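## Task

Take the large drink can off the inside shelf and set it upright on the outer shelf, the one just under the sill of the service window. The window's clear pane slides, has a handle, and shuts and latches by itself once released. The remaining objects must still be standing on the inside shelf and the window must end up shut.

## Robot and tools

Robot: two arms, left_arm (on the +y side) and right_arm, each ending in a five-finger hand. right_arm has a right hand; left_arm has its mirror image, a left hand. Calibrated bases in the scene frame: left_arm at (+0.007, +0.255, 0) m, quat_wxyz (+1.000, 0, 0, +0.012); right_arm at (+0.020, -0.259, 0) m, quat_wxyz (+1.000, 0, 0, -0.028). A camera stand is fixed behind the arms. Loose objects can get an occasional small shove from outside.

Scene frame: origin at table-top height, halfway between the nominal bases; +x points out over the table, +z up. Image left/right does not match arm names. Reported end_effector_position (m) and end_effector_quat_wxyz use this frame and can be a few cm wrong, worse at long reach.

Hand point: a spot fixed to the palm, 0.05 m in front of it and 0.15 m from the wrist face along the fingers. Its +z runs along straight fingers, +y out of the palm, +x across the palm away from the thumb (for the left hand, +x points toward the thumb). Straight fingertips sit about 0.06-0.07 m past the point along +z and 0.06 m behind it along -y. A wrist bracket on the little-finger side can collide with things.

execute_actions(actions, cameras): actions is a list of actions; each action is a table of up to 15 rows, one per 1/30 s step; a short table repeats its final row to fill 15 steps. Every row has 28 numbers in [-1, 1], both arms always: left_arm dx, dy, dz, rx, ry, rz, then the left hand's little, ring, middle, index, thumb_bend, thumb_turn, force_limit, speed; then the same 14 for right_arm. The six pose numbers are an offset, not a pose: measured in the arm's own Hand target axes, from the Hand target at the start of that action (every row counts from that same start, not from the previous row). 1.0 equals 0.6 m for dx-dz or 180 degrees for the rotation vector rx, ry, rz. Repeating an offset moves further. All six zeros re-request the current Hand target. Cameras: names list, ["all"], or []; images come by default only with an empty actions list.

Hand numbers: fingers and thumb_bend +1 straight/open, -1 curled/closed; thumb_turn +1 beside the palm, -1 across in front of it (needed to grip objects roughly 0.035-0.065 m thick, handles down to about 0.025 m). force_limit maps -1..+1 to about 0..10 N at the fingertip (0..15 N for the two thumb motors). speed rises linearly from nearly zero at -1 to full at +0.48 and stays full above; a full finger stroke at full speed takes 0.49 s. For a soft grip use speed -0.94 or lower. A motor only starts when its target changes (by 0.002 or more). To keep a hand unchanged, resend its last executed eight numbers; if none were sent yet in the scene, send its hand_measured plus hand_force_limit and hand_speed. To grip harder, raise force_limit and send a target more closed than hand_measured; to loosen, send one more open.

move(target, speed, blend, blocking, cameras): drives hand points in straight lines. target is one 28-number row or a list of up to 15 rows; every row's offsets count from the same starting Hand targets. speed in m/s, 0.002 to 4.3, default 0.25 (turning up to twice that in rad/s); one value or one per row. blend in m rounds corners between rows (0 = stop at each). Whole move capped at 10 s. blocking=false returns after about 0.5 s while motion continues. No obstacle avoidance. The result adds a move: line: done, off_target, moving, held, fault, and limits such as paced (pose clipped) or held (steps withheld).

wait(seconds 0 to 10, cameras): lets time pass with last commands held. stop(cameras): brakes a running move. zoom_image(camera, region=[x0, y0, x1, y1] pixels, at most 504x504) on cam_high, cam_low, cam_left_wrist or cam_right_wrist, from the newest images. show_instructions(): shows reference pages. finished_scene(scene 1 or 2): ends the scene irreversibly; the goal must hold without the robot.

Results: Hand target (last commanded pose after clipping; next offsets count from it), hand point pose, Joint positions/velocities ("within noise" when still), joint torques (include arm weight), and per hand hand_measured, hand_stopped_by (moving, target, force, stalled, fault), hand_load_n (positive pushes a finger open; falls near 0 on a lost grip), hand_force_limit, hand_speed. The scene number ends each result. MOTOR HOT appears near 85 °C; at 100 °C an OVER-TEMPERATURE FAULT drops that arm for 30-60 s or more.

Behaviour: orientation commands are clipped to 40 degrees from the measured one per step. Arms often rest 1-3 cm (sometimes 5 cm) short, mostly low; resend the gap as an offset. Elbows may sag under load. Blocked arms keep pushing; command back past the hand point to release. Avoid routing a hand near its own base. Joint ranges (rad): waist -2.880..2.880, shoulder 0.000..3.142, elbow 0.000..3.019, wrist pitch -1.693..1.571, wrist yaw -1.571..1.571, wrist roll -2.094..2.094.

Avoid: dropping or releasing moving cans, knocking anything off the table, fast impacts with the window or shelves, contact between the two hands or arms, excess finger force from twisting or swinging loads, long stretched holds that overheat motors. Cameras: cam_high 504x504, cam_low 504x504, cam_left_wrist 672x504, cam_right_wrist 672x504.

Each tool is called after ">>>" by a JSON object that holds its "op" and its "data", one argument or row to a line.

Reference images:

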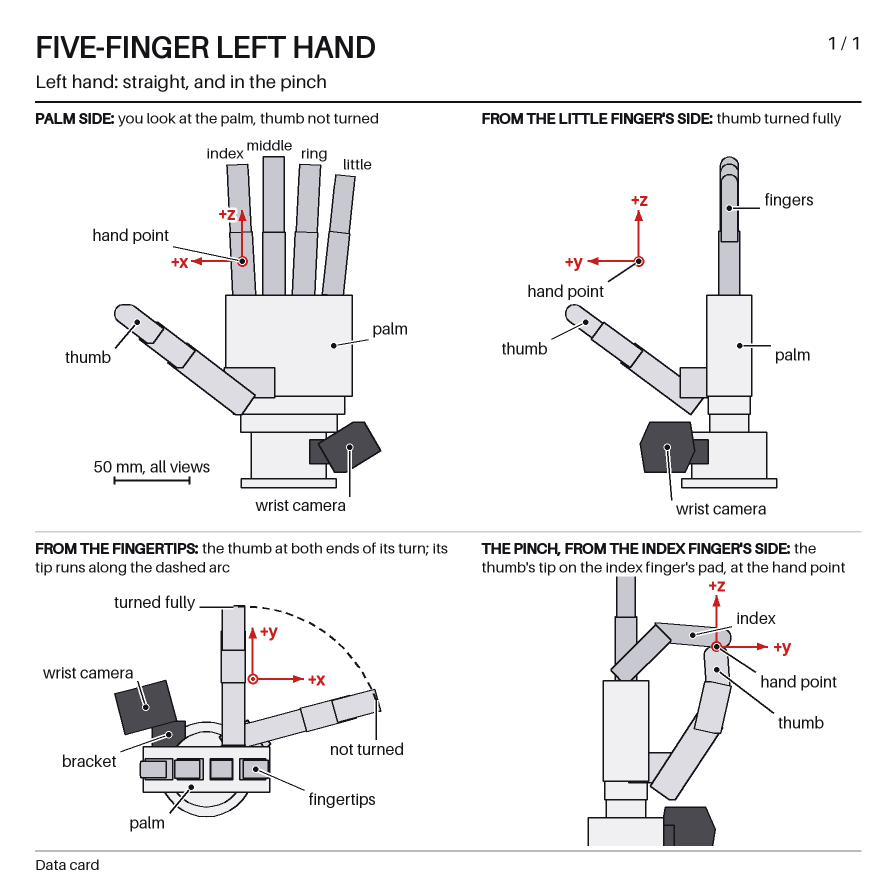

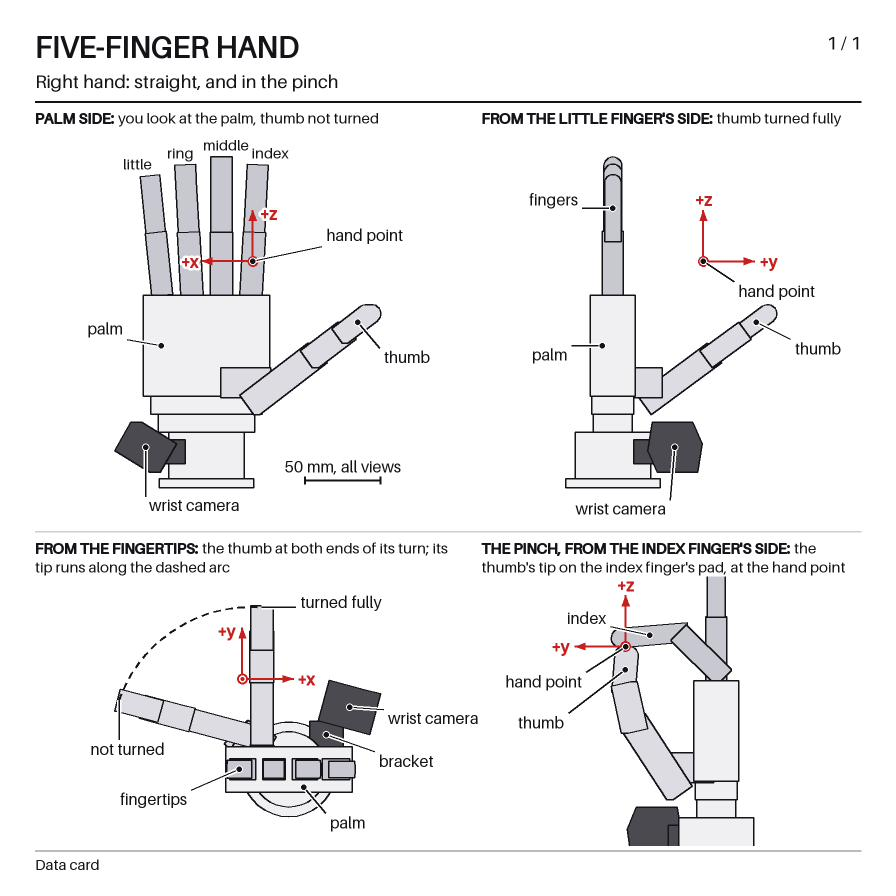

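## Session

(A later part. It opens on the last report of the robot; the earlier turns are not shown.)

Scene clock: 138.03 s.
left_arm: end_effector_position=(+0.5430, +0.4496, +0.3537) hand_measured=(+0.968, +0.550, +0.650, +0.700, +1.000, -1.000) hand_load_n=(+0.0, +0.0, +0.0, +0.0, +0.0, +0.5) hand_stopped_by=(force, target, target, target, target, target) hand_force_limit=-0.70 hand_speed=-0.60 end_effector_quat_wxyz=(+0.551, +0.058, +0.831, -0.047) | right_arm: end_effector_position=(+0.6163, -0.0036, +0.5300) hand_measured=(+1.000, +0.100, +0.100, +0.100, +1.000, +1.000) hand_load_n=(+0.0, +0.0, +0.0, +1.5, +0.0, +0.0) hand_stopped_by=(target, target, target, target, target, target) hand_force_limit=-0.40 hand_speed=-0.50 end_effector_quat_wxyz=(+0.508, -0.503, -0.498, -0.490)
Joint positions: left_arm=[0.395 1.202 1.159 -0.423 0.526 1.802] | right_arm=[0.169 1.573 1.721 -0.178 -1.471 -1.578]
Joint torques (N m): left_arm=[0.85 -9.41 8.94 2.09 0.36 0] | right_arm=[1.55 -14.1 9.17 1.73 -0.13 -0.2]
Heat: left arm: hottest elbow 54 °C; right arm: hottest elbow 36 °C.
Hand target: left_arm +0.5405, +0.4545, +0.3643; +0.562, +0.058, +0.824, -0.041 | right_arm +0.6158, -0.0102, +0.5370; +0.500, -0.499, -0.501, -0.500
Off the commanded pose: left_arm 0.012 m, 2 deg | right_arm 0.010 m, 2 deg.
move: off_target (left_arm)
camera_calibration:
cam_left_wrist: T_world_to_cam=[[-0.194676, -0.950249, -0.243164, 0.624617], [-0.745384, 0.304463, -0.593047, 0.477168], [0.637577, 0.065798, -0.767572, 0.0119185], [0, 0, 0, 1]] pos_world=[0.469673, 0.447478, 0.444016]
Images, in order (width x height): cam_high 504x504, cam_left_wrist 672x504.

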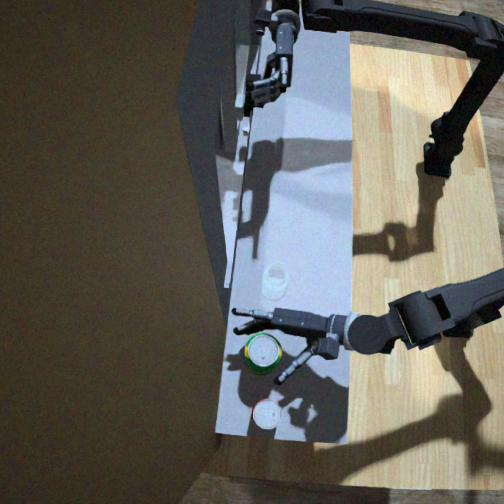

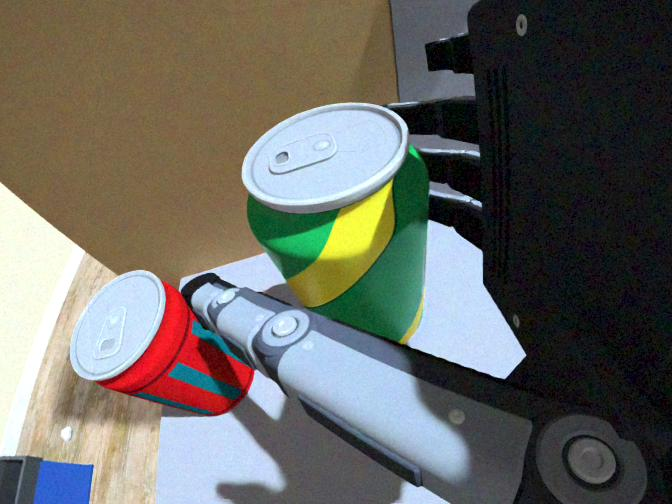

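>>> {"op": "move", "data": {
  "target": [
    [0,0,0,0,0,0,0.35,0.5,0.6,0.65,1,-1,-0.7,-0.6,0,0,0,0,0,0,1,0.1,0.1,0.1,1,1,-0.4,-0.5],
    [0.001,0.003,0.0215,0,0,0,0.35,0.5,0.6,0.65,1,-1,-0.7,-0.6,0,0,0,0,0,0,1,0.1,0.1,0.1,1,1,-0.4,-0.5]
  ],
  "speed": 0.08,
  "cameras": ["cam_left_wrist","cam_high"]
}}

>>> {"op": "zoom_image", "data": {
  "camera": "cam_high",
  "region": [200, 290, 340, 430]
}}

Scene clock: 147.23 s.
left_arm: end_effector_position=(+0.5468, +0.4519, +0.3555) hand_measured=(+0.350, +0.500, +0.600, +0.650, +1.000, -1.000) hand_load_n=(+0.5, +0.0, +0.0, +0.0, +0.0, +0.0) hand_stopped_by=(target, target, target, target, target, target) hand_force_limit=-0.70 hand_speed=-0.60 end_effector_quat_wxyz=(+0.556, +0.060, +0.828, -0.043) | right_arm: end_effector_position=(+0.6163, -0.0036, +0.5300) hand_measured=(+1.000, +0.100, +0.100, +0.100, +1.000, +1.000) hand_load_n=(+0.0, +0.0, +0.0, +1.5, +0.0, +0.0) hand_stopped_by=(target, target, target, target, target, target) hand_force_limit=-0.40 hand_speed=-0.50 end_effector_quat_wxyz=(+0.508, -0.503, -0.498, -0.490)
Joint positions: left_arm=[0.395 1.208 1.159 -0.401 0.523 1.802] | right_arm=[0.169 1.573 1.721 -0.178 -1.471 -1.578]
Joint torques (N m): left_arm=[0.03 -7.47 9.59 2.13 0.05 -0.04] | right_arm=[1.49 -14.15 9.22 1.72 -0.12 -0.2]
Heat: left arm: hottest elbow 53 °C; right arm: hottest elbow 36 °C.
Hand target: left_arm +0.5524, +0.4546, +0.3591; +0.562, +0.058, +0.824, -0.040 | right_arm +0.6158, -0.0102, +0.5370; +0.500, -0.499, -0.501, -0.500
Off the commanded pose: left_arm 0.007 m, 1 deg | right_arm 0.010 m, 2 deg.
move: done
camera_calibration:
cam_left_wrist: T_world_to_cam=[[-0.188765, -0.948871, -0.253004, 0.627703], [-0.73801, 0.307037, -0.60089, 0.47793], [0.647849, 0.0732925, -0.758235, -0.00167594], [0, 0, 0, 1]] pos_world=[0.472292, 0.44899, 0.444724]
Images, in order (width x height): cam_high 504x504, cam_left_wrist 672x504.

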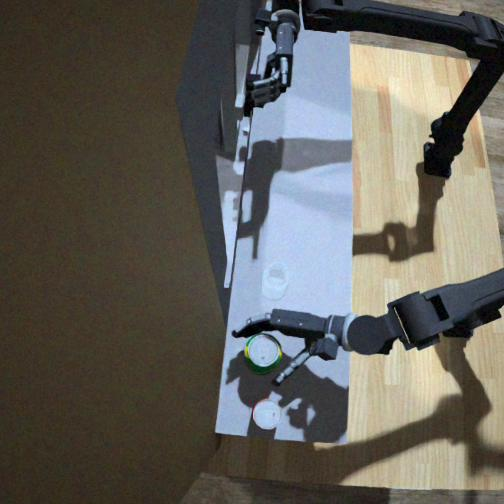

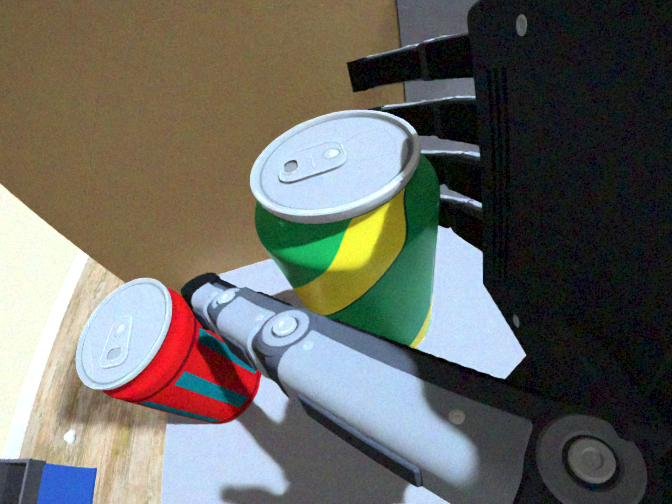

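Scaled by 3.600 from the camera's 504x504 image, which has a finer 720x720 frame.

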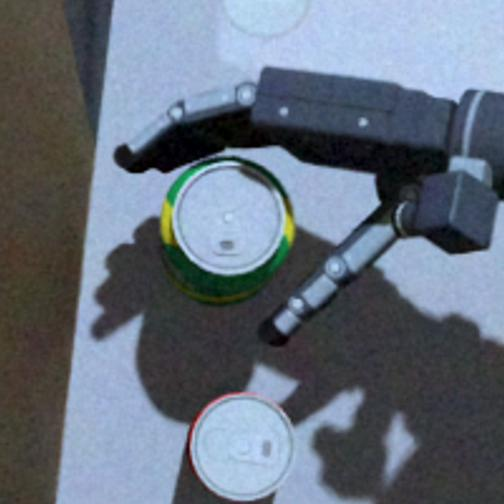

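>>> {"op": "move", "data": {
  "target": [0.026,0.004,0.0245,0,0,0,0.35,0.5,0.6,0.65,1,-1,-0.7,-0.6,0,0,0,0,0,0,1,0.1,0.1,0.1,1,1,-0.4,-0.5],
  "speed": 0.08,
  "cameras": ["cam_left_wrist","cam_high"]
}}

>>> {"op": "zoom_image", "data": {
  "camera": "cam_high",
  "region": [200, 290, 340, 430]
}}

Scene clock: 156.20 s.
left_arm: end_effector_position=(+0.5569, +0.4576, +0.3446) hand_measured=(+0.350, +0.500, +0.600, +0.650, +1.000, -1.000) hand_load_n=(+0.0, +0.0, +0.5, +0.0, +0.0, +0.0) hand_stopped_by=(target, target, target, target, target, target) hand_force_limit=-0.70 hand_speed=-0.60 end_effector_quat_wxyz=(+0.562, +0.060, +0.824, -0.038) | right_arm: end_effector_position=(+0.6163, -0.0036, +0.5300) hand_measured=(+1.000, +0.100, +0.100, +0.100, +1.000, +1.000) hand_load_n=(+0.0, +0.0, +0.0, +1.5, +0.0, +0.0) hand_stopped_by=(target, target, target, target, target, target) hand_force_limit=-0.40 hand_speed=-0.50 end_effector_quat_wxyz=(+0.508, -0.503, -0.498, -0.490)
Joint positions: left_arm=[0.395 1.236 1.144 -0.344 0.518 1.802] | right_arm=[0.169 1.573 1.721 -0.178 -1.471 -1.578]
Joint torques (N m): left_arm=[-0.56 -8 8.53 2.11 0.06 -0.06] | right_arm=[1.55 -13.98 9.2 1.7 -0.12 -0.2]
Heat: left arm: hottest elbow 53 °C; right arm: hottest elbow 36 °C.
Hand target: left_arm +0.5607, +0.4558, +0.3391; +0.562, +0.058, +0.824, -0.041 | right_arm +0.6158, -0.0102, +0.5370; +0.500, -0.499, -0.501, -0.500
Off the commanded pose: left_arm 0.007 m, 0 deg | right_arm 0.010 m, 2 deg.
move: done
camera_calibration:
cam_left_wrist: T_world_to_cam=[[-0.18119, -0.947638, -0.262969, 0.630786], [-0.731694, 0.308563, -0.607794, 0.475308], [0.657111, 0.0822867, -0.749289, -0.029272], [0, 0, 0, 1]] pos_world=[0.481307, 0.453503, 0.432833]
Images, in order (width x height): cam_high 504x504, cam_left_wrist 672x504.

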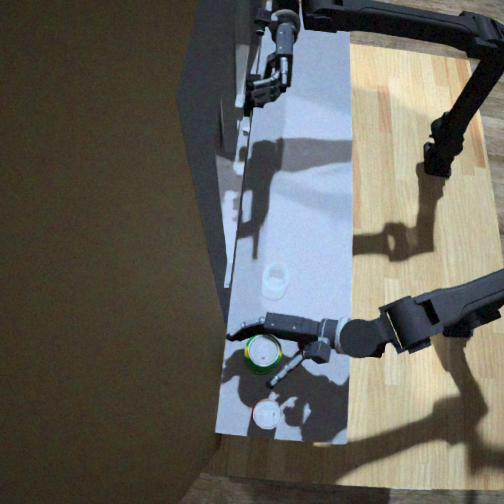

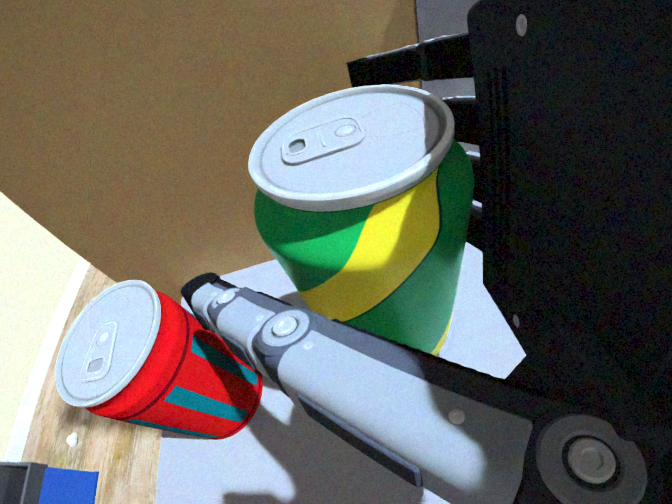

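Scaled by 3.600 from the camera's 504x504 image, which has a finer 720x720 frame.

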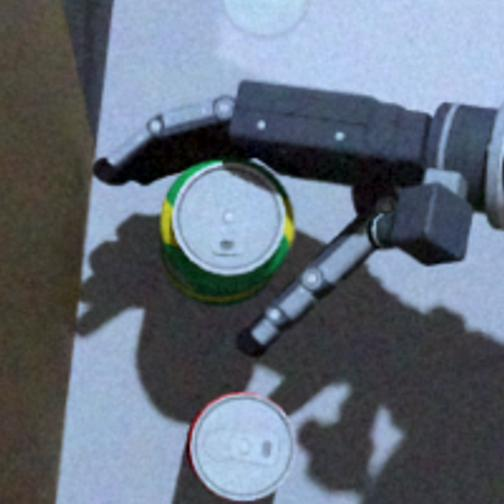

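>>> {"op": "move", "data": {
  "target": [0.024,0,0.009,0,0,0,0.35,0.5,0.6,0.65,1,-1,-0.7,-0.6,0,0,0,0,0,0,1,0.1,0.1,0.1,1,1,-0.4,-0.5],
  "speed": 0.08,
  "cameras": ["cam_left_wrist"]
}}

Scene clock: 164.07 s.
left_arm: end_effector_position=(+0.5568, +0.4575, +0.3312) hand_measured=(+0.350, +0.500, +0.600, +0.650, +1.000, -1.000) hand_load_n=(+0.0, +0.5, +0.0, +0.0, +0.0, +0.5) hand_stopped_by=(target, target, target, target, target, target) hand_force_limit=-0.70 hand_speed=-0.60 end_effector_quat_wxyz=(+0.563, +0.061, +0.824, -0.037) | right_arm: end_effector_position=(+0.6163, -0.0036, +0.5300) hand_measured=(+1.000, +0.100, +0.100, +0.100, +1.000, +1.000) hand_load_n=(+0.0, +0.0, +0.0, +1.5, +0.0, +0.0) hand_stopped_by=(target, target, target, target, target, target) hand_force_limit=-0.40 hand_speed=-0.50 end_effector_quat_wxyz=(+0.508, -0.503, -0.498, -0.490)
Joint positions: left_arm=[0.395 1.239 1.109 -0.302 0.518 1.802] | right_arm=[0.169 1.573 1.721 -0.178 -1.471 -1.578]
Joint torques (N m): left_arm=[-0.15 -8.12 8.32 2.21 0.06 -0.06] | right_arm=[1.44 -14.15 9.24 1.73 -0.12 -0.2]
Heat: left arm: hottest elbow 51 °C; right arm: hottest elbow 36 °C.
Hand target: left_arm +0.5605, +0.4558, +0.3238; +0.562, +0.058, +0.824, -0.041 | right_arm +0.6158, -0.0102, +0.5370; +0.500, -0.499, -0.501, -0.500
Off the commanded pose: left_arm 0.009 m, 0 deg | right_arm 0.010 m, 2 deg.
move: done
camera_calibration:
cam_left_wrist: T_world_to_cam=[[-0.18042, -0.947262, -0.264847, 0.627292], [-0.729782, 0.309448, -0.609639, 0.466238], [0.659444, 0.0832899, -0.747125, -0.0416773], [0, 0, 0, 1]] pos_world=[0.480912, 0.453405, 0.419235]
Images, in order (width x height): cam_left_wrist 672x504.

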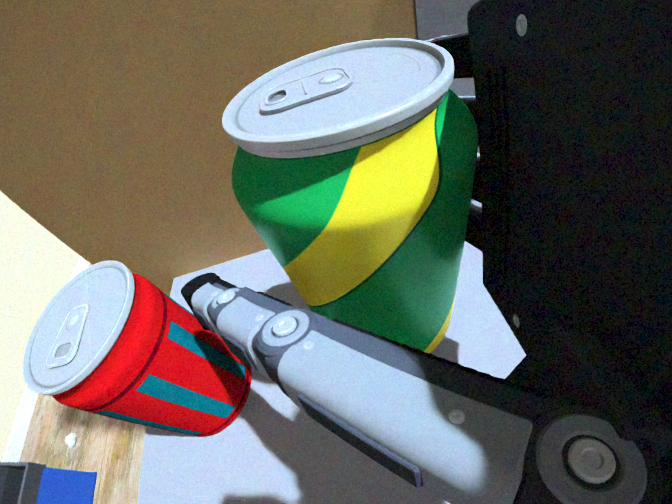

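>>> {"op": "execute_actions", "data": {
  "actions": [
    [[0,0,0,0,0,0,0.35,-0.5,-0.5,-0.5,0.3,-1,-0.5,-0.85,0,0,0,0,0,0,1,0.1,0.1,0.1,1,1,-0.4,-0.5]],
    [[0,0,0,0,0,0,0.35,-0.5,-0.5,-0.5,0.3,-1,-0.5,-0.85,0,0,0,0,0,0,1,0.1,0.1,0.1,1,1,-0.4,-0.5]],
    [[0,0,0,0,0,0,0.35,-0.5,-0.5,-0.5,0.3,-1,-0.5,-0.85,0,0,0,0,0,0,1,0.1,0.1,0.1,1,1,-0.4,-0.5]]
  ],
  "cameras": ["cam_left_wrist","cam_high"]
}}

>>> {"op": "zoom_image", "data": {
  "camera": "cam_high",
  "region": [200, 290, 340, 430]
}}

Scene clock: 175.27 s.
left_arm: end_effector_position=(+0.5570, +0.4575, +0.3315) hand_measured=(+0.350, +0.030, +0.200, +0.346, +0.796, -1.000) hand_load_n=(+0.0, +4.0, +2.0, +2.5, +6.5, +3.0) hand_stopped_by=(target, force, force, force, force, target) hand_force_limit=-0.50 hand_speed=-0.85 end_effector_quat_wxyz=(+0.563, +0.060, +0.823, -0.037) | right_arm: end_effector_position=(+0.6163, -0.0036, +0.5300) hand_measured=(+1.000, +0.100, +0.100, +0.100, +1.000, +1.000) hand_load_n=(+0.0, +0.0, +0.0, +1.5, +0.0, +0.0) hand_stopped_by=(target, target, target, target, target, target) hand_force_limit=-0.40 hand_speed=-0.50 end_effector_quat_wxyz=(+0.508, -0.503, -0.498, -0.490)
Joint positions: left_arm=[0.395 1.239 1.109 -0.301 0.518 1.801] | right_arm=[0.169 1.573 1.721 -0.178 -1.471 -1.578]
Joint torques (N m): left_arm=[-0.15 -7.77 8.36 2.14 0.05 -0.05] | right_arm=[1.49 -14.21 9.18 1.72 -0.12 -0.2]
Heat: left arm: hottest elbow 50 °C; right arm: hottest elbow 36 °C.
Hand target: left_arm +0.5604, +0.4559, +0.3239; +0.562, +0.058, +0.824, -0.040 | right_arm +0.6158, -0.0102, +0.5370; +0.500, -0.499, -0.501, -0.500
Off the commanded pose: left_arm 0.009 m, 0 deg | right_arm 0.010 m, 2 deg.
camera_calibration:
cam_left_wrist: T_world_to_cam=[[-0.179547, -0.947574, -0.264323, 0.626846], [-0.729217, 0.308545, -0.610772, 0.466974], [0.660307, 0.0830867, -0.746386, -0.0421623], [0, 0, 0, 1]] pos_world=[0.480913, 0.453404, 0.419435]
Images, in order (width x height): cam_high 504x504, cam_left_wrist 672x504.

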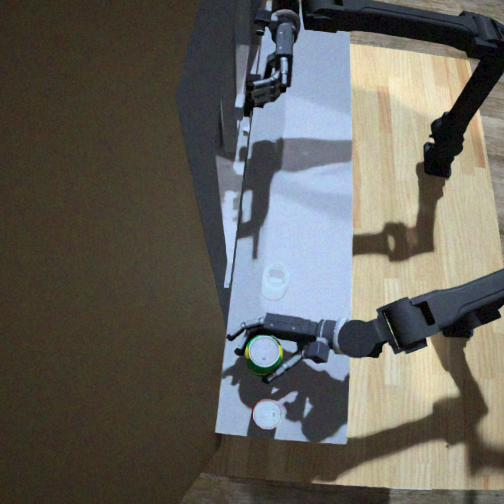

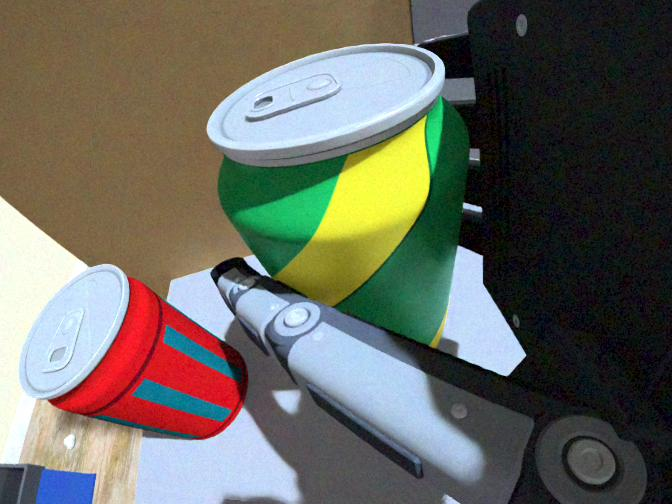

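Scaled by 3.600 from the camera's 504x504 image, which has a finer 720x720 frame.

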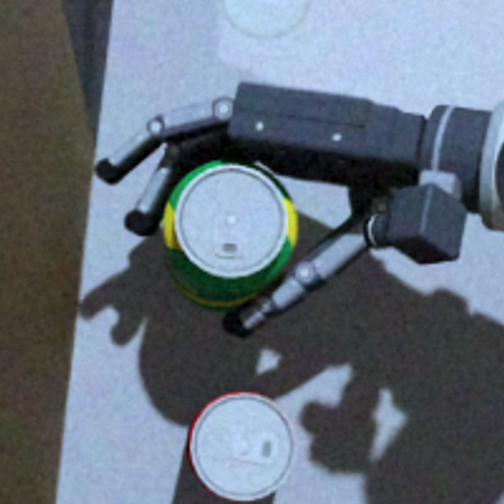

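>>> {"op": "execute_actions", "data": {
  "actions": [
    [[0,0,0,0,0,0,0.35,-0.65,-0.65,-0.65,0.1,-1,-0.05,-0.85,0,0,0,0,0,0,1,0.1,0.1,0.1,1,1,-0.4,-0.5]]
  ],
  "cameras": ["cam_left_wrist"]
}}

Scene clock: 181.57 s.
left_arm: end_effector_position=(+0.5570, +0.4575, +0.3312) hand_measured=(+0.350, +0.018, +0.174, +0.322, +0.796, -1.000) hand_load_n=(+0.0, +4.0, +6.0, +5.5, +12.0, +2.0) hand_stopped_by=(target, force, force, force, force, target) hand_force_limit=-0.05 hand_speed=-0.85 end_effector_quat_wxyz=(+0.563, +0.060, +0.823, -0.038) | right_arm: end_effector_position=(+0.6163, -0.0036, +0.5300) hand_measured=(+1.000, +0.100, +0.100, +0.100, +1.000, +1.000) hand_load_n=(+0.0, +0.0, +0.0, +1.5, +0.0, +0.0) hand_stopped_by=(target, target, target, target, target, target) hand_force_limit=-0.40 hand_speed=-0.50 end_effector_quat_wxyz=(+0.508, -0.503, -0.498, -0.490)
Joint positions: left_arm=[0.395 1.239 1.109 -0.301 0.518 1.8] | right_arm=[0.169 1.573 1.721 -0.178 -1.471 -1.578]
Joint torques (N m): left_arm=[-0.38 -7.65 8.34 2.15 0.05 -0.04] | right_arm=[1.67 -14.04 9.22 1.77 -0.13 -0.2]
Heat: left arm: hottest elbow 50 °C; right arm: hottest elbow 36 °C.
Hand target: left_arm +0.5604, +0.4559, +0.3237; +0.562, +0.058, +0.824, -0.041 | right_arm +0.6158, -0.0102, +0.5370; +0.500, -0.499, -0.501, -0.500
Off the commanded pose: left_arm 0.008 m, 0 deg | right_arm 0.010 m, 2 deg.
camera_calibration:
cam_left_wrist: T_world_to_cam=[[-0.179225, -0.947979, -0.263085, 0.626414], [-0.729651, 0.307459, -0.610802, 0.467606], [0.659916, 0.0824893, -0.746798, -0.041754], [0, 0, 0, 1]] pos_world=[0.481012, 0.453502, 0.419233]
Images, in order (width x height): cam_left_wrist 672x504.

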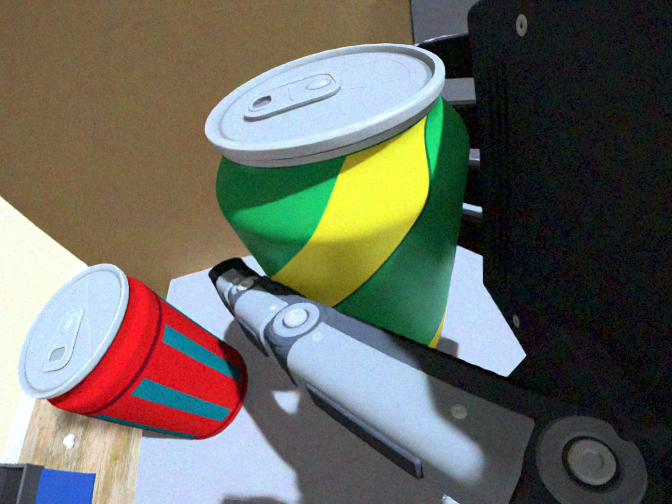

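>>> {"op": "move", "data": {
  "target": [
    [-0.2145,-0.005,-0.1195,0,0,0,0.35,-0.65,-0.65,-0.65,0.1,-1,-0.05,-0.85,0,0,0,0,0,0,1,0.1,0.1,0.1,1,1,-0.4,-0.5],
    [-0.176,-0.092,-0.3085,0,0,0,0.35,-0.65,-0.65,-0.65,0.1,-1,-0.05,-0.85,0,0,0,0,0,0,1,0.1,0.1,0.1,1,1,-0.4,-0.5],
    [-0.192,-0.389,-0.270,-0.0414,-0.015,-0.0162,0.35,-0.65,-0.65,-0.65,0.1,-1,-0.05,-0.85,0,0,0,0,0,0,1,0.1,0.1,0.1,1,1,-0.4,-0.5],
    [-0.287,-0.3785,-0.164,-0.0414,-0.03,-0.0162,0.35,-0.65,-0.65,-0.65,0.1,-1,-0.05,-0.85,0,0,0,0,0,0,1,0.1,0.1,0.1,1,1,-0.4,-0.5]
  ],
  "speed": 0.13,
  "blend": 0.02,
  "cameras": ["all"]
}}

Scene clock: 203.80 s.
left_arm: end_effector_position=(+0.4916, +0.2322, +0.4790) hand_measured=(+0.350, +0.018, +0.174, +0.320, +0.794, -1.000) hand_load_n=(+0.0, +0.0, +0.0, +0.0, +0.0, +0.0) hand_stopped_by=(target, force, force, force, force, target) hand_force_limit=-0.05 hand_speed=-0.85 end_effector_quat_wxyz=(+0.571, +0.009, +0.821, +0.003) | right_arm: end_effector_position=(+0.6163, -0.0036, +0.5300) hand_measured=(+1.000, +0.100, +0.100, +0.100, +1.000, +1.000) hand_load_n=(+0.0, +0.0, +0.0, +1.5, +0.0, +0.0) hand_stopped_by=(target, target, target, target, target, target) hand_force_limit=-0.40 hand_speed=-0.50 end_effector_quat_wxyz=(+0.508, -0.503, -0.498, -0.490)
Joint positions: left_arm=[-0.282 1.038 1.33 -0.656 -0.235 1.499] | right_arm=[0.169 1.573 1.721 -0.178 -1.471 -1.578]
Joint torques (N m): left_arm=[1.08 -4.72 13.93 2.21 0.03 -0.03] | right_arm=[1.55 -14.15 9.21 1.69 -0.12 -0.2]
Heat: left arm: hottest elbow 49 °C; right arm: hottest elbow 36 °C.
Hand target: left_arm +0.4998, +0.2355, +0.5203; +0.602, -0.002, +0.799, -0.004 | right_arm +0.6158, -0.0102, +0.5370; +0.500, -0.499, -0.501, -0.500
Off the commanded pose: left_arm 0.042 m, 5 deg | right_arm 0.010 m, 2 deg.
move: off_target (left_arm)
camera_calibration:
cam_left_wrist: T_world_to_cam=[[-0.0507588, -0.960358, -0.274111, 0.384908], [-0.752974, 0.217106, -0.621205, 0.61683], [0.65609, 0.174867, -0.734144, 0.104691], [0, 0, 0, 1]] pos_world=[0.415308, 0.217425, 0.565544]
cam_right_wrist: T_world_to_cam=[[0.972621, 0.0188812, 0.231627, -0.722283], [0.204128, -0.545818, -0.812659, 0.297384], [0.111082, 0.837691, -0.534729, 0.33156], [0, 0, 0, 1]] pos_world=[0.604973, -0.10179, 0.586266]

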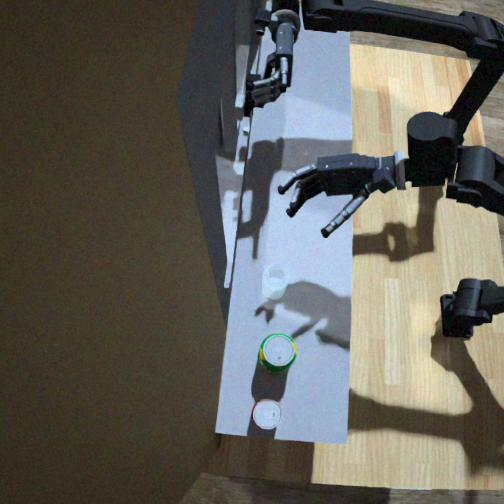

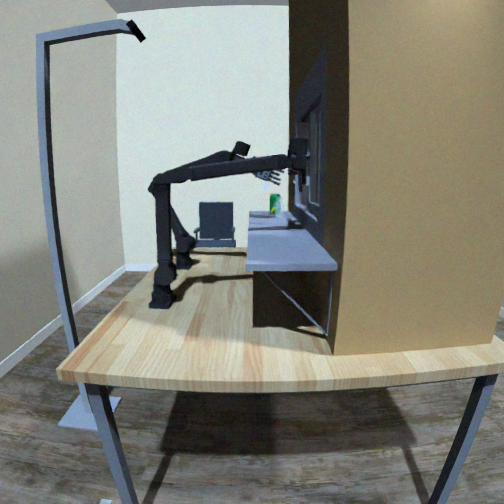

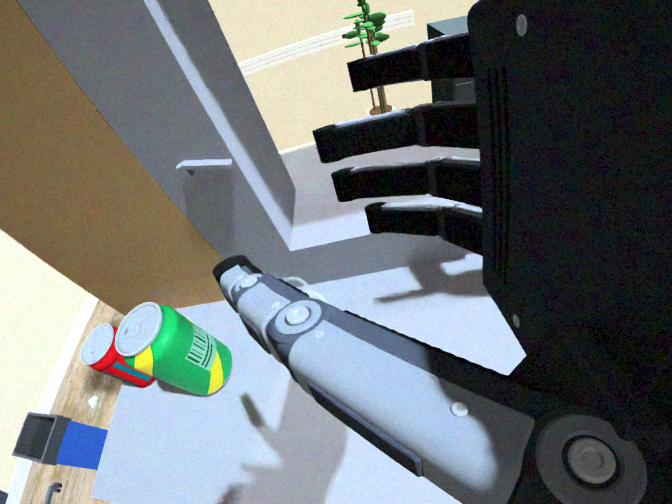

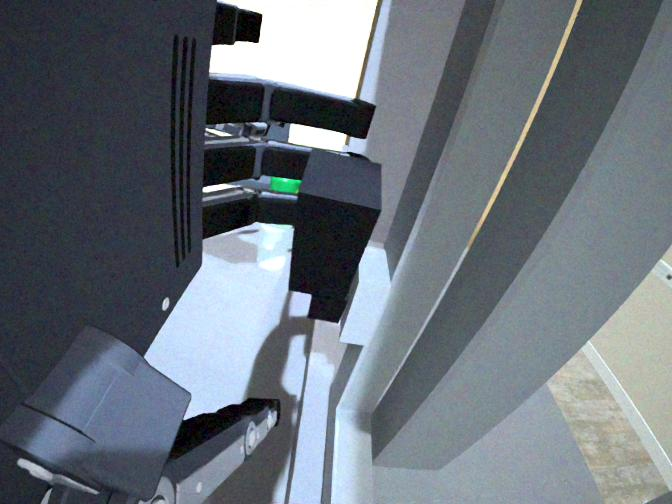

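>>> {"op": "move", "data": {
  "target": [
    [0.101,0.0075,-0.110,0,0,0,1,1,1,1,1,-1,-0.2,-0.3,0,0,0,0,0,0,1,0.1,0.1,0.1,1,1,-0.4,-0.5],
    [0.117,0.374,-0.105,0.042,0.050,0.016,1,1,1,1,1,-1,-0.2,-0.3,0,0,0,0,0,0,1,0.1,0.1,0.1,1,1,-0.4,-0.5],
    [0.246,0.391,-0.0405,0.042,0.050,0.016,1,1,1,1,1,-1,-0.2,-0.3,0,0,0,0,0,0,1,0.1,0.1,0.1,1,1,-0.4,-0.5]
  ],
  "speed": 0.15,
  "blend": 0.02,
  "cameras": ["cam_high","cam_left_wrist"]
}}

>>> {"op": "zoom_image", "data": {
  "camera": "cam_high",
  "region": [200, 270, 400, 470]
}}

Scene clock: 230.77 s.
left_arm: end_effector_position=(+0.4351, +0.4633, +0.3843) hand_measured=(+1.000, +1.000, +1.000, +1.000, +1.000, -1.000) hand_load_n=(+0.0, +0.0, +0.0, +0.0, +0.0, +0.5) hand_stopped_by=(target, target, target, target, target, target) hand_force_limit=-0.20 hand_speed=-0.30 end_effector_quat_wxyz=(+0.532, +0.055, +0.843, -0.049) | right_arm: end_effector_position=(+0.6163, -0.0036, +0.5300) hand_measured=(+1.000, +0.100, +0.100, +0.100, +1.000, +1.000) hand_load_n=(-0.5, +0.0, +0.0, +1.5, +0.0, +0.0) hand_stopped_by=(target, target, target, target, target, target) hand_force_limit=-0.40 hand_speed=-0.50 end_effector_quat_wxyz=(+0.508, -0.503, -0.498, -0.490)
Joint positions: left_arm=[0.569 0.993 1.13 -0.712 0.663 1.924] | right_arm=[0.169 1.573 1.721 -0.178 -1.471 -1.578]
Joint torques (N m): left_arm=[0.85 -4.72 8.25 1.91 0.43 0.13] | right_arm=[1.55 -14.04 9.21 1.7 -0.12 -0.21]
Heat: left arm: hottest elbow 53 °C; right arm: hottest elbow 36 °C.
Hand target: left_arm +0.4362, +0.4691, +0.3832; +0.536, +0.058, +0.841, -0.042 | right_arm +0.6158, -0.0102, +0.5370; +0.500, -0.499, -0.501, -0.500
Off the commanded pose: left_arm 0.006 m, 1 deg | right_arm 0.010 m, 2 deg.
move: done
camera_calibration:
cam_left_wrist: T_world_to_cam=[[-0.20086, -0.951904, -0.231376, 0.623017], [-0.772445, 0.29916, -0.560207, 0.412288], [0.602481, 0.0662019, -0.795383, 0.128986], [0, 0, 0, 1]] pos_world=[0.365897, 0.461173, 0.477711]
Images, in order (width x height): cam_high 504x504, cam_left_wrist 672x504.

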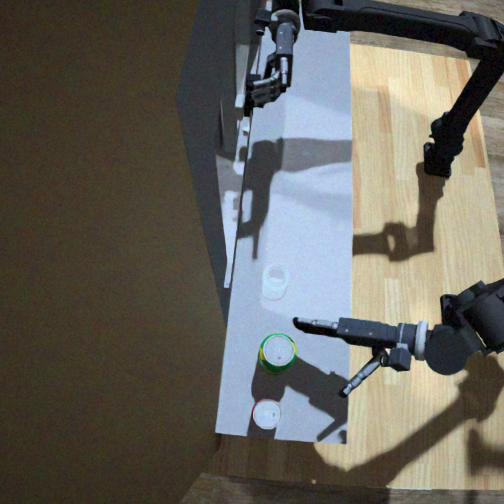

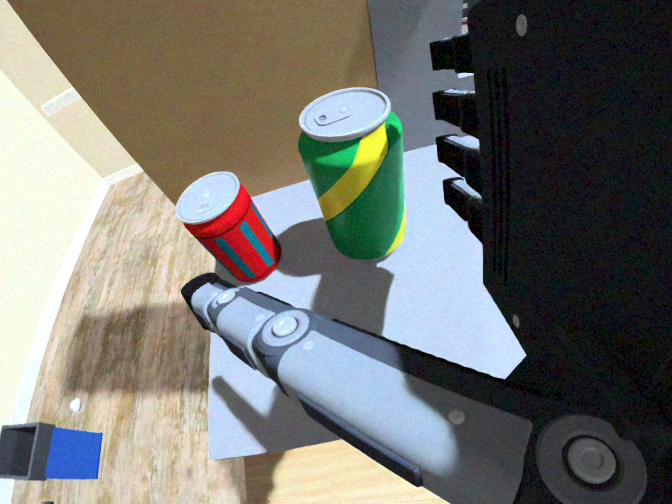

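Scaled by 2.520 from the camera's 504x504 image, which has a finer 720x720 frame.

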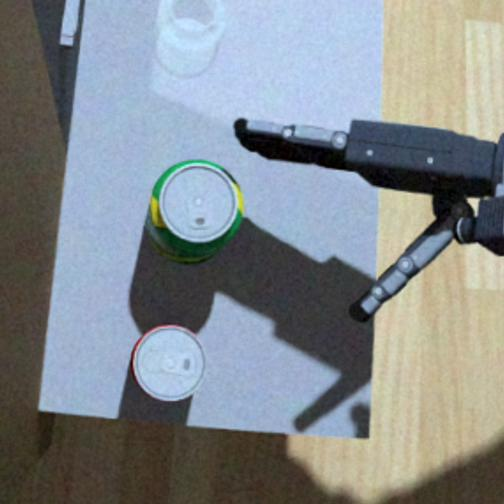

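>>> {"op": "move", "data": {
  "target": [-0.0245,0.007,0.179,0,0,0,1,1,1,1,1,-1,-0.2,-0.3,0,0,0,0,0,0,1,0.1,0.1,0.1,1,1,-0.4,-0.5],
  "speed": 0.08,
  "cameras": ["cam_left_wrist","cam_high"]
}}

>>> {"op": "zoom_image", "data": {
  "camera": "cam_high",
  "region": [200, 290, 340, 430]
}}

Scene clock: 240.27 s.
left_arm: end_effector_position=(+0.5250, +0.4571, +0.3217) hand_measured=(+1.000, +1.000, +1.000, +1.000, +1.000, -1.000) hand_load_n=(+0.0, +0.0, +0.0, +0.0, +0.0, +0.5) hand_stopped_by=(target, target, target, target, target, target) hand_force_limit=-0.20 hand_speed=-0.30 end_effector_quat_wxyz=(+0.514, +0.054, +0.854, -0.049) | right_arm: end_effector_position=(+0.6163, -0.0036, +0.5300) hand_measured=(+1.000, +0.100, +0.100, +0.100, +1.000, +1.000) hand_load_n=(+0.0, +0.0, +0.0, +1.5, +0.0, +0.0) hand_stopped_by=(target, target, target, target, target, target) hand_force_limit=-0.40 hand_speed=-0.50 end_effector_quat_wxyz=(+0.508, -0.503, -0.498, -0.490)
Joint positions: left_arm=[0.42 1.202 1.13 -0.497 0.525 1.849] | right_arm=[0.169 1.573 1.721 -0.178 -1.471 -1.578]
Joint torques (N m): left_arm=[-0.91 -7.77 12.56 2.09 0.09 -0.14] | right_arm=[1.61 -14.21 9.24 1.72 -0.13 -0.2]
Heat: left arm: hottest elbow 53 °C; right arm: hottest elbow 36 °C.
Hand target: left_arm +0.5392, +0.4583, +0.3512; +0.536, +0.058, +0.841, -0.041 | right_arm +0.6158, -0.0102, +0.5370; +0.500, -0.499, -0.501, -0.500
Off the commanded pose: left_arm 0.033 m, 3 deg | right_arm 0.010 m, 2 deg.
move: off_target (left_arm)
camera_calibration:
cam_left_wrist: T_world_to_cam=[[-0.210382, -0.951513, -0.224415, 0.62323], [-0.795378, 0.300065, -0.526626, 0.449281], [0.56843, 0.0677024, -0.819941, 0.0505508], [0, 0, 0, 1]] pos_world=[0.45973, 0.454776, 0.417914]
Images, in order (width x height): cam_high 504x504, cam_left_wrist 672x504.

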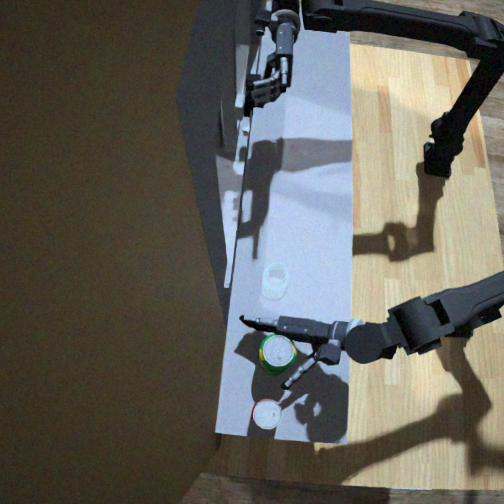

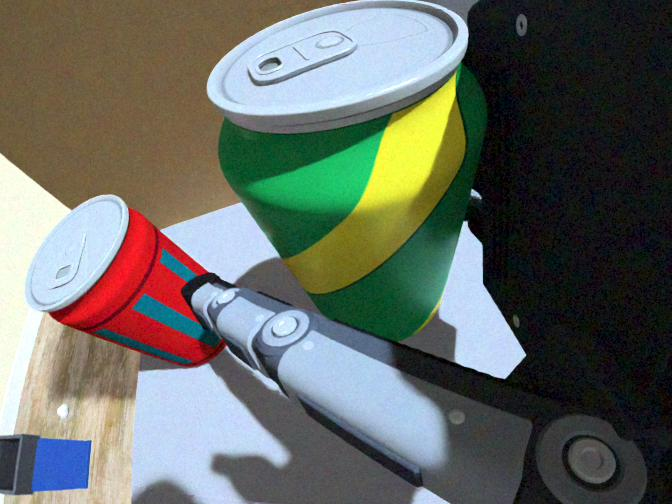

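Scaled by 3.600 from the camera's 504x504 image, which has a finer 720x720 frame.

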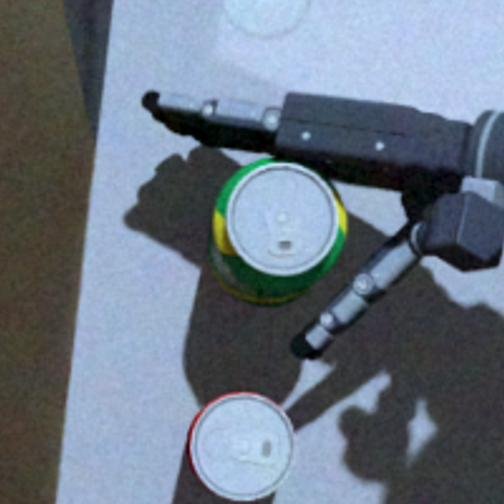

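>>> {"op": "move", "data": {
  "target": [-0.034,-0.004,0.001,0,-0.01,0,1,1,1,1,1,-1,-0.2,-0.3,0,0,0,0,0,0,1,0.1,0.1,0.1,1,1,-0.4,-0.5],
  "speed": 0.08,
  "cameras": ["cam_left_wrist"]
}}

Scene clock: 247.30 s.
left_arm: end_effector_position=(+0.5279, +0.4523, +0.3231) hand_measured=(+1.000, +1.000, +1.000, +1.000, +1.000, -1.000) hand_load_n=(+0.0, +0.0, +0.0, +0.0, +0.0, +0.5) hand_stopped_by=(target, target, target, target, target, target) hand_force_limit=-0.20 hand_speed=-0.30 end_effector_quat_wxyz=(+0.518, +0.049, +0.852, -0.054) | right_arm: end_effector_position=(+0.6163, -0.0036, +0.5300) hand_measured=(+1.000, +0.100, +0.100, +0.100, +1.000, +1.000) hand_load_n=(+0.0, +0.0, +0.0, +1.5, +0.0, +0.0) hand_stopped_by=(target, target, target, target, target, target) hand_force_limit=-0.40 hand_speed=-0.50 end_effector_quat_wxyz=(+0.508, -0.503, -0.498, -0.490)
Joint positions: left_arm=[0.41 1.202 1.13 -0.485 0.523 1.825] | right_arm=[0.169 1.573 1.721 -0.178 -1.471 -1.578]
Joint torques (N m): left_arm=[-1.26 -7.53 14.57 2.02 0.09 -0.13] | right_arm=[1.55 -14.15 9.24 1.73 -0.12 -0.2]
Heat: left arm: hottest elbow 55 °C; right arm: hottest elbow 36 °C.
Hand target: left_arm +0.5481, +0.4546, +0.3695; +0.549, +0.058, +0.833, -0.042 | right_arm +0.6158, -0.0102, +0.5370; +0.500, -0.499, -0.501, -0.500
Off the commanded pose: left_arm 0.051 m, 5 deg | right_arm 0.010 m, 2 deg.
move: off_target (left_arm)
camera_calibration:
cam_left_wrist: T_world_to_cam=[[-0.206024, -0.955425, -0.211466, 0.61489], [-0.792499, 0.289677, -0.536686, 0.460186], [0.57402, 0.0570164, -0.816854, 0.0512888], [0, 0, 0, 1]] pos_world=[0.461939, 0.451251, 0.418899]
Images, in order (width x height): cam_left_wrist 672x504.

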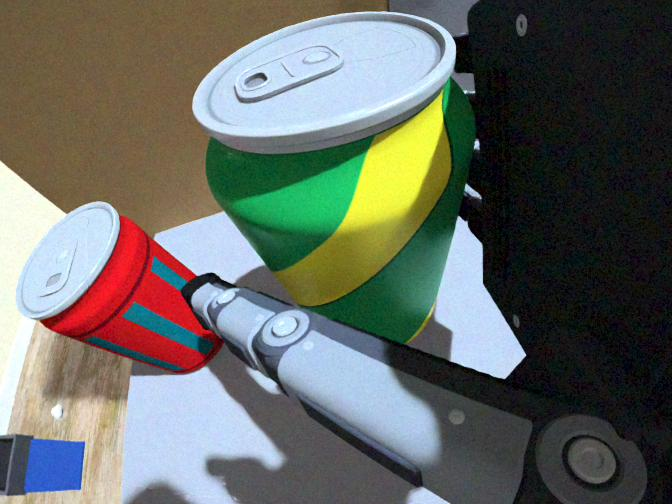

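>>> {"op": "move", "data": {
  "target": [-0.012,-0.002,-0.023,0,0,0,1,1,1,1,1,-1,-0.2,-0.3,0,0,0,0,0,0,1,0.1,0.1,0.1,1,1,-0.4,-0.5],
  "speed": 0.08,
  "cameras": ["cam_left_wrist"]
}}

Scene clock: 254.80 s.
left_arm: end_effector_position=(+0.5290, +0.4527, +0.3315) hand_measured=(+1.000, +1.000, +1.000, +1.000, +1.000, -1.000) hand_load_n=(+0.0, +0.0, +0.0, +0.0, +0.0, +0.5) hand_stopped_by=(target, target, target, target, target, target) hand_force_limit=-0.20 hand_speed=-0.30 end_effector_quat_wxyz=(+0.520, +0.050, +0.851, -0.054) | right_arm: end_effector_position=(+0.6163, -0.0036, +0.5300) hand_measured=(+1.000, +0.100, +0.100, +0.100, +1.000, +1.000) hand_load_n=(+0.0, +0.0, +0.0, +1.5, +0.0, +0.0) hand_stopped_by=(target, target, target, target, target, target) hand_force_limit=-0.40 hand_speed=-0.50 end_effector_quat_wxyz=(+0.508, -0.503, -0.498, -0.490)
Joint positions: left_arm=[0.41 1.202 1.149 -0.499 0.524 1.824] | right_arm=[0.169 1.573 1.721 -0.178 -1.471 -1.578]
Joint torques (N m): left_arm=[0.21 -9.29 14.22 1.33 0.39 -0.06] | right_arm=[1.49 -14.21 9.22 1.7 -0.12 -0.21]
Heat: left arm: hottest elbow 56 °C; right arm: hottest elbow 36 °C.
Hand target: left_arm +0.5381, +0.4550, +0.3815; +0.549, +0.058, +0.833, -0.042 | right_arm +0.6158, -0.0102, +0.5370; +0.500, -0.499, -0.501, -0.500
Off the commanded pose: left_arm 0.051 m, 4 deg | right_arm 0.010 m, 2 deg.
move: off_target (left_arm)
camera_calibration:
cam_left_wrist: T_world_to_cam=[[-0.205613, -0.955006, -0.213745, 0.617632], [-0.789853, 0.290897, -0.539917, 0.464612], [0.577802, 0.0578134, -0.814127, 0.0542082], [0, 0, 0, 1]] pos_world=[0.462647, 0.451554, 0.427]
Images, in order (width x height): cam_left_wrist 672x504.

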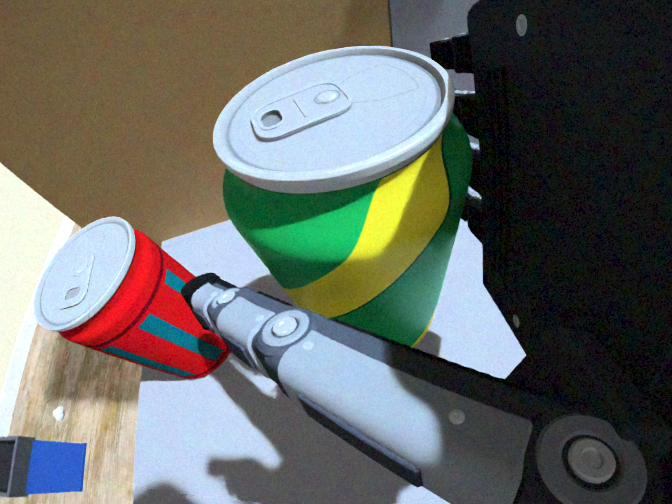

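>>> {"op": "execute_actions", "data": {
  "actions": [
    [[0,0,0,0,0,0,-0.3,-0.5,-0.5,-0.5,0.3,-1,-0.5,-0.85,0,0,0,0,0,0,1,0.1,0.1,0.1,1,1,-0.4,-0.5]],
    [[0,0,0,0,0,0,-0.3,-0.5,-0.5,-0.5,0.3,-1,-0.5,-0.85,0,0,0,0,0,0,1,0.1,0.1,0.1,1,1,-0.4,-0.5]],
    [[0,0,0,0,0,0,-0.3,-0.5,-0.5,-0.5,0.3,-1,-0.5,-0.85,0,0,0,0,0,0,1,0.1,0.1,0.1,1,1,-0.4,-0.5]]
  ],
  "cameras": ["cam_left_wrist","cam_high"]
}}

>>> {"op": "zoom_image", "data": {
  "camera": "cam_high",
  "region": [200, 290, 340, 430]
}}

Scene clock: 263.03 s.
left_arm: end_effector_position=(+0.5290, +0.4522, +0.3313) hand_measured=(-0.110, +0.126, +0.320, +0.474, +0.654, -1.000) hand_load_n=(+3.0, +2.5, +2.5, +1.0, +7.0, +4.0) hand_stopped_by=(force, force, force, force, force, target) hand_force_limit=-0.50 hand_speed=-0.85 end_effector_quat_wxyz=(+0.520, +0.050, +0.851, -0.055) | right_arm: end_effector_position=(+0.6163, -0.0036, +0.5300) hand_measured=(+1.000, +0.100, +0.100, +0.100, +1.000, +1.000) hand_load_n=(+0.0, +0.0, +0.0, +1.5, +0.0, +0.0) hand_stopped_by=(target, target, target, target, target, target) hand_force_limit=-0.40 hand_speed=-0.50 end_effector_quat_wxyz=(+0.508, -0.503, -0.498, -0.490)
Joint positions: left_arm=[0.41 1.202 1.149 -0.5 0.526 1.824] | right_arm=[0.169 1.573 1.721 -0.178 -1.471 -1.578]
Joint torques (N m): left_arm=[-0.03 -9.41 14.31 1.2 0.29 -0.06] | right_arm=[1.49 -14.1 9.18 1.72 -0.13 -0.2]
Heat: left arm: hottest elbow 58 °C; right arm: hottest elbow 36 °C.
Hand target: left_arm +0.5381, +0.4549, +0.3815; +0.549, +0.058, +0.833, -0.042 | right_arm +0.6158, -0.0102, +0.5370; +0.500, -0.499, -0.501, -0.500
Off the commanded pose: left_arm 0.051 m, 4 deg | right_arm 0.010 m, 2 deg.
camera_calibration:
cam_left_wrist: T_world_to_cam=[[-0.207056, -0.955043, -0.21218, 0.617454], [-0.789626, 0.291185, -0.540094, 0.464537], [0.577597, 0.0557126, -0.814419, 0.0552468], [0, 0, 0, 1]] pos_world=[0.462748, 0.451351, 0.426899]
Images, in order (width x height): cam_high 504x504, cam_left_wrist 672x504.

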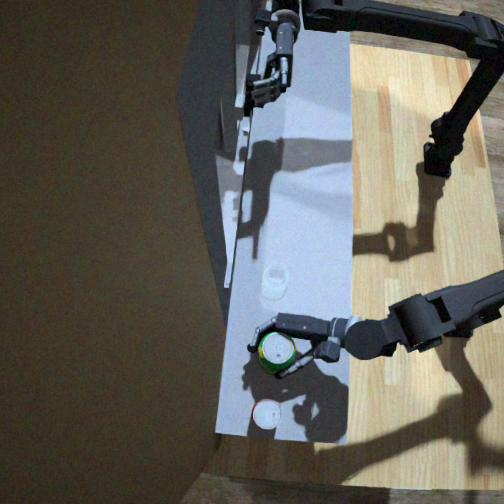

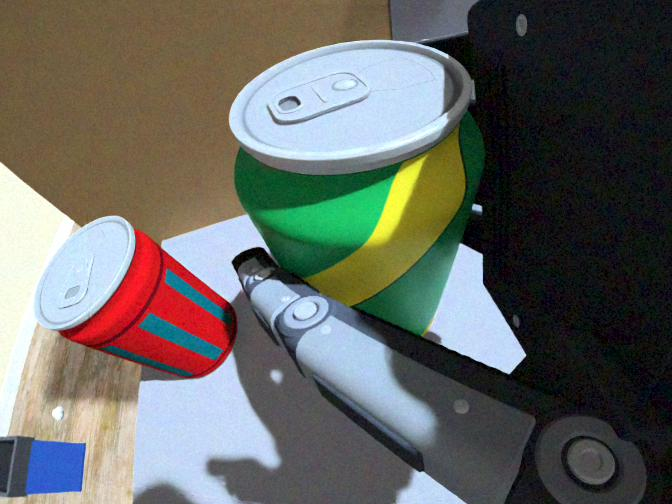

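Scaled by 3.600 from the camera's 504x504 image, which has a finer 720x720 frame.

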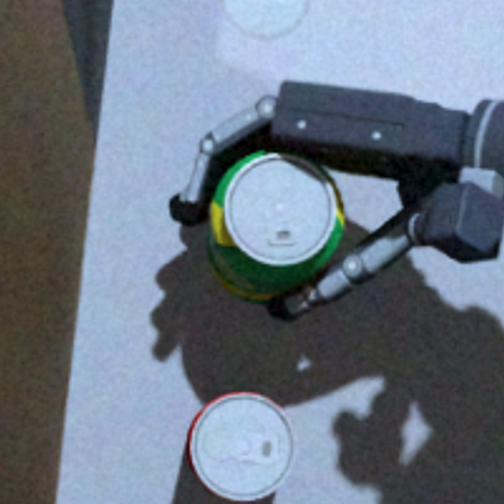

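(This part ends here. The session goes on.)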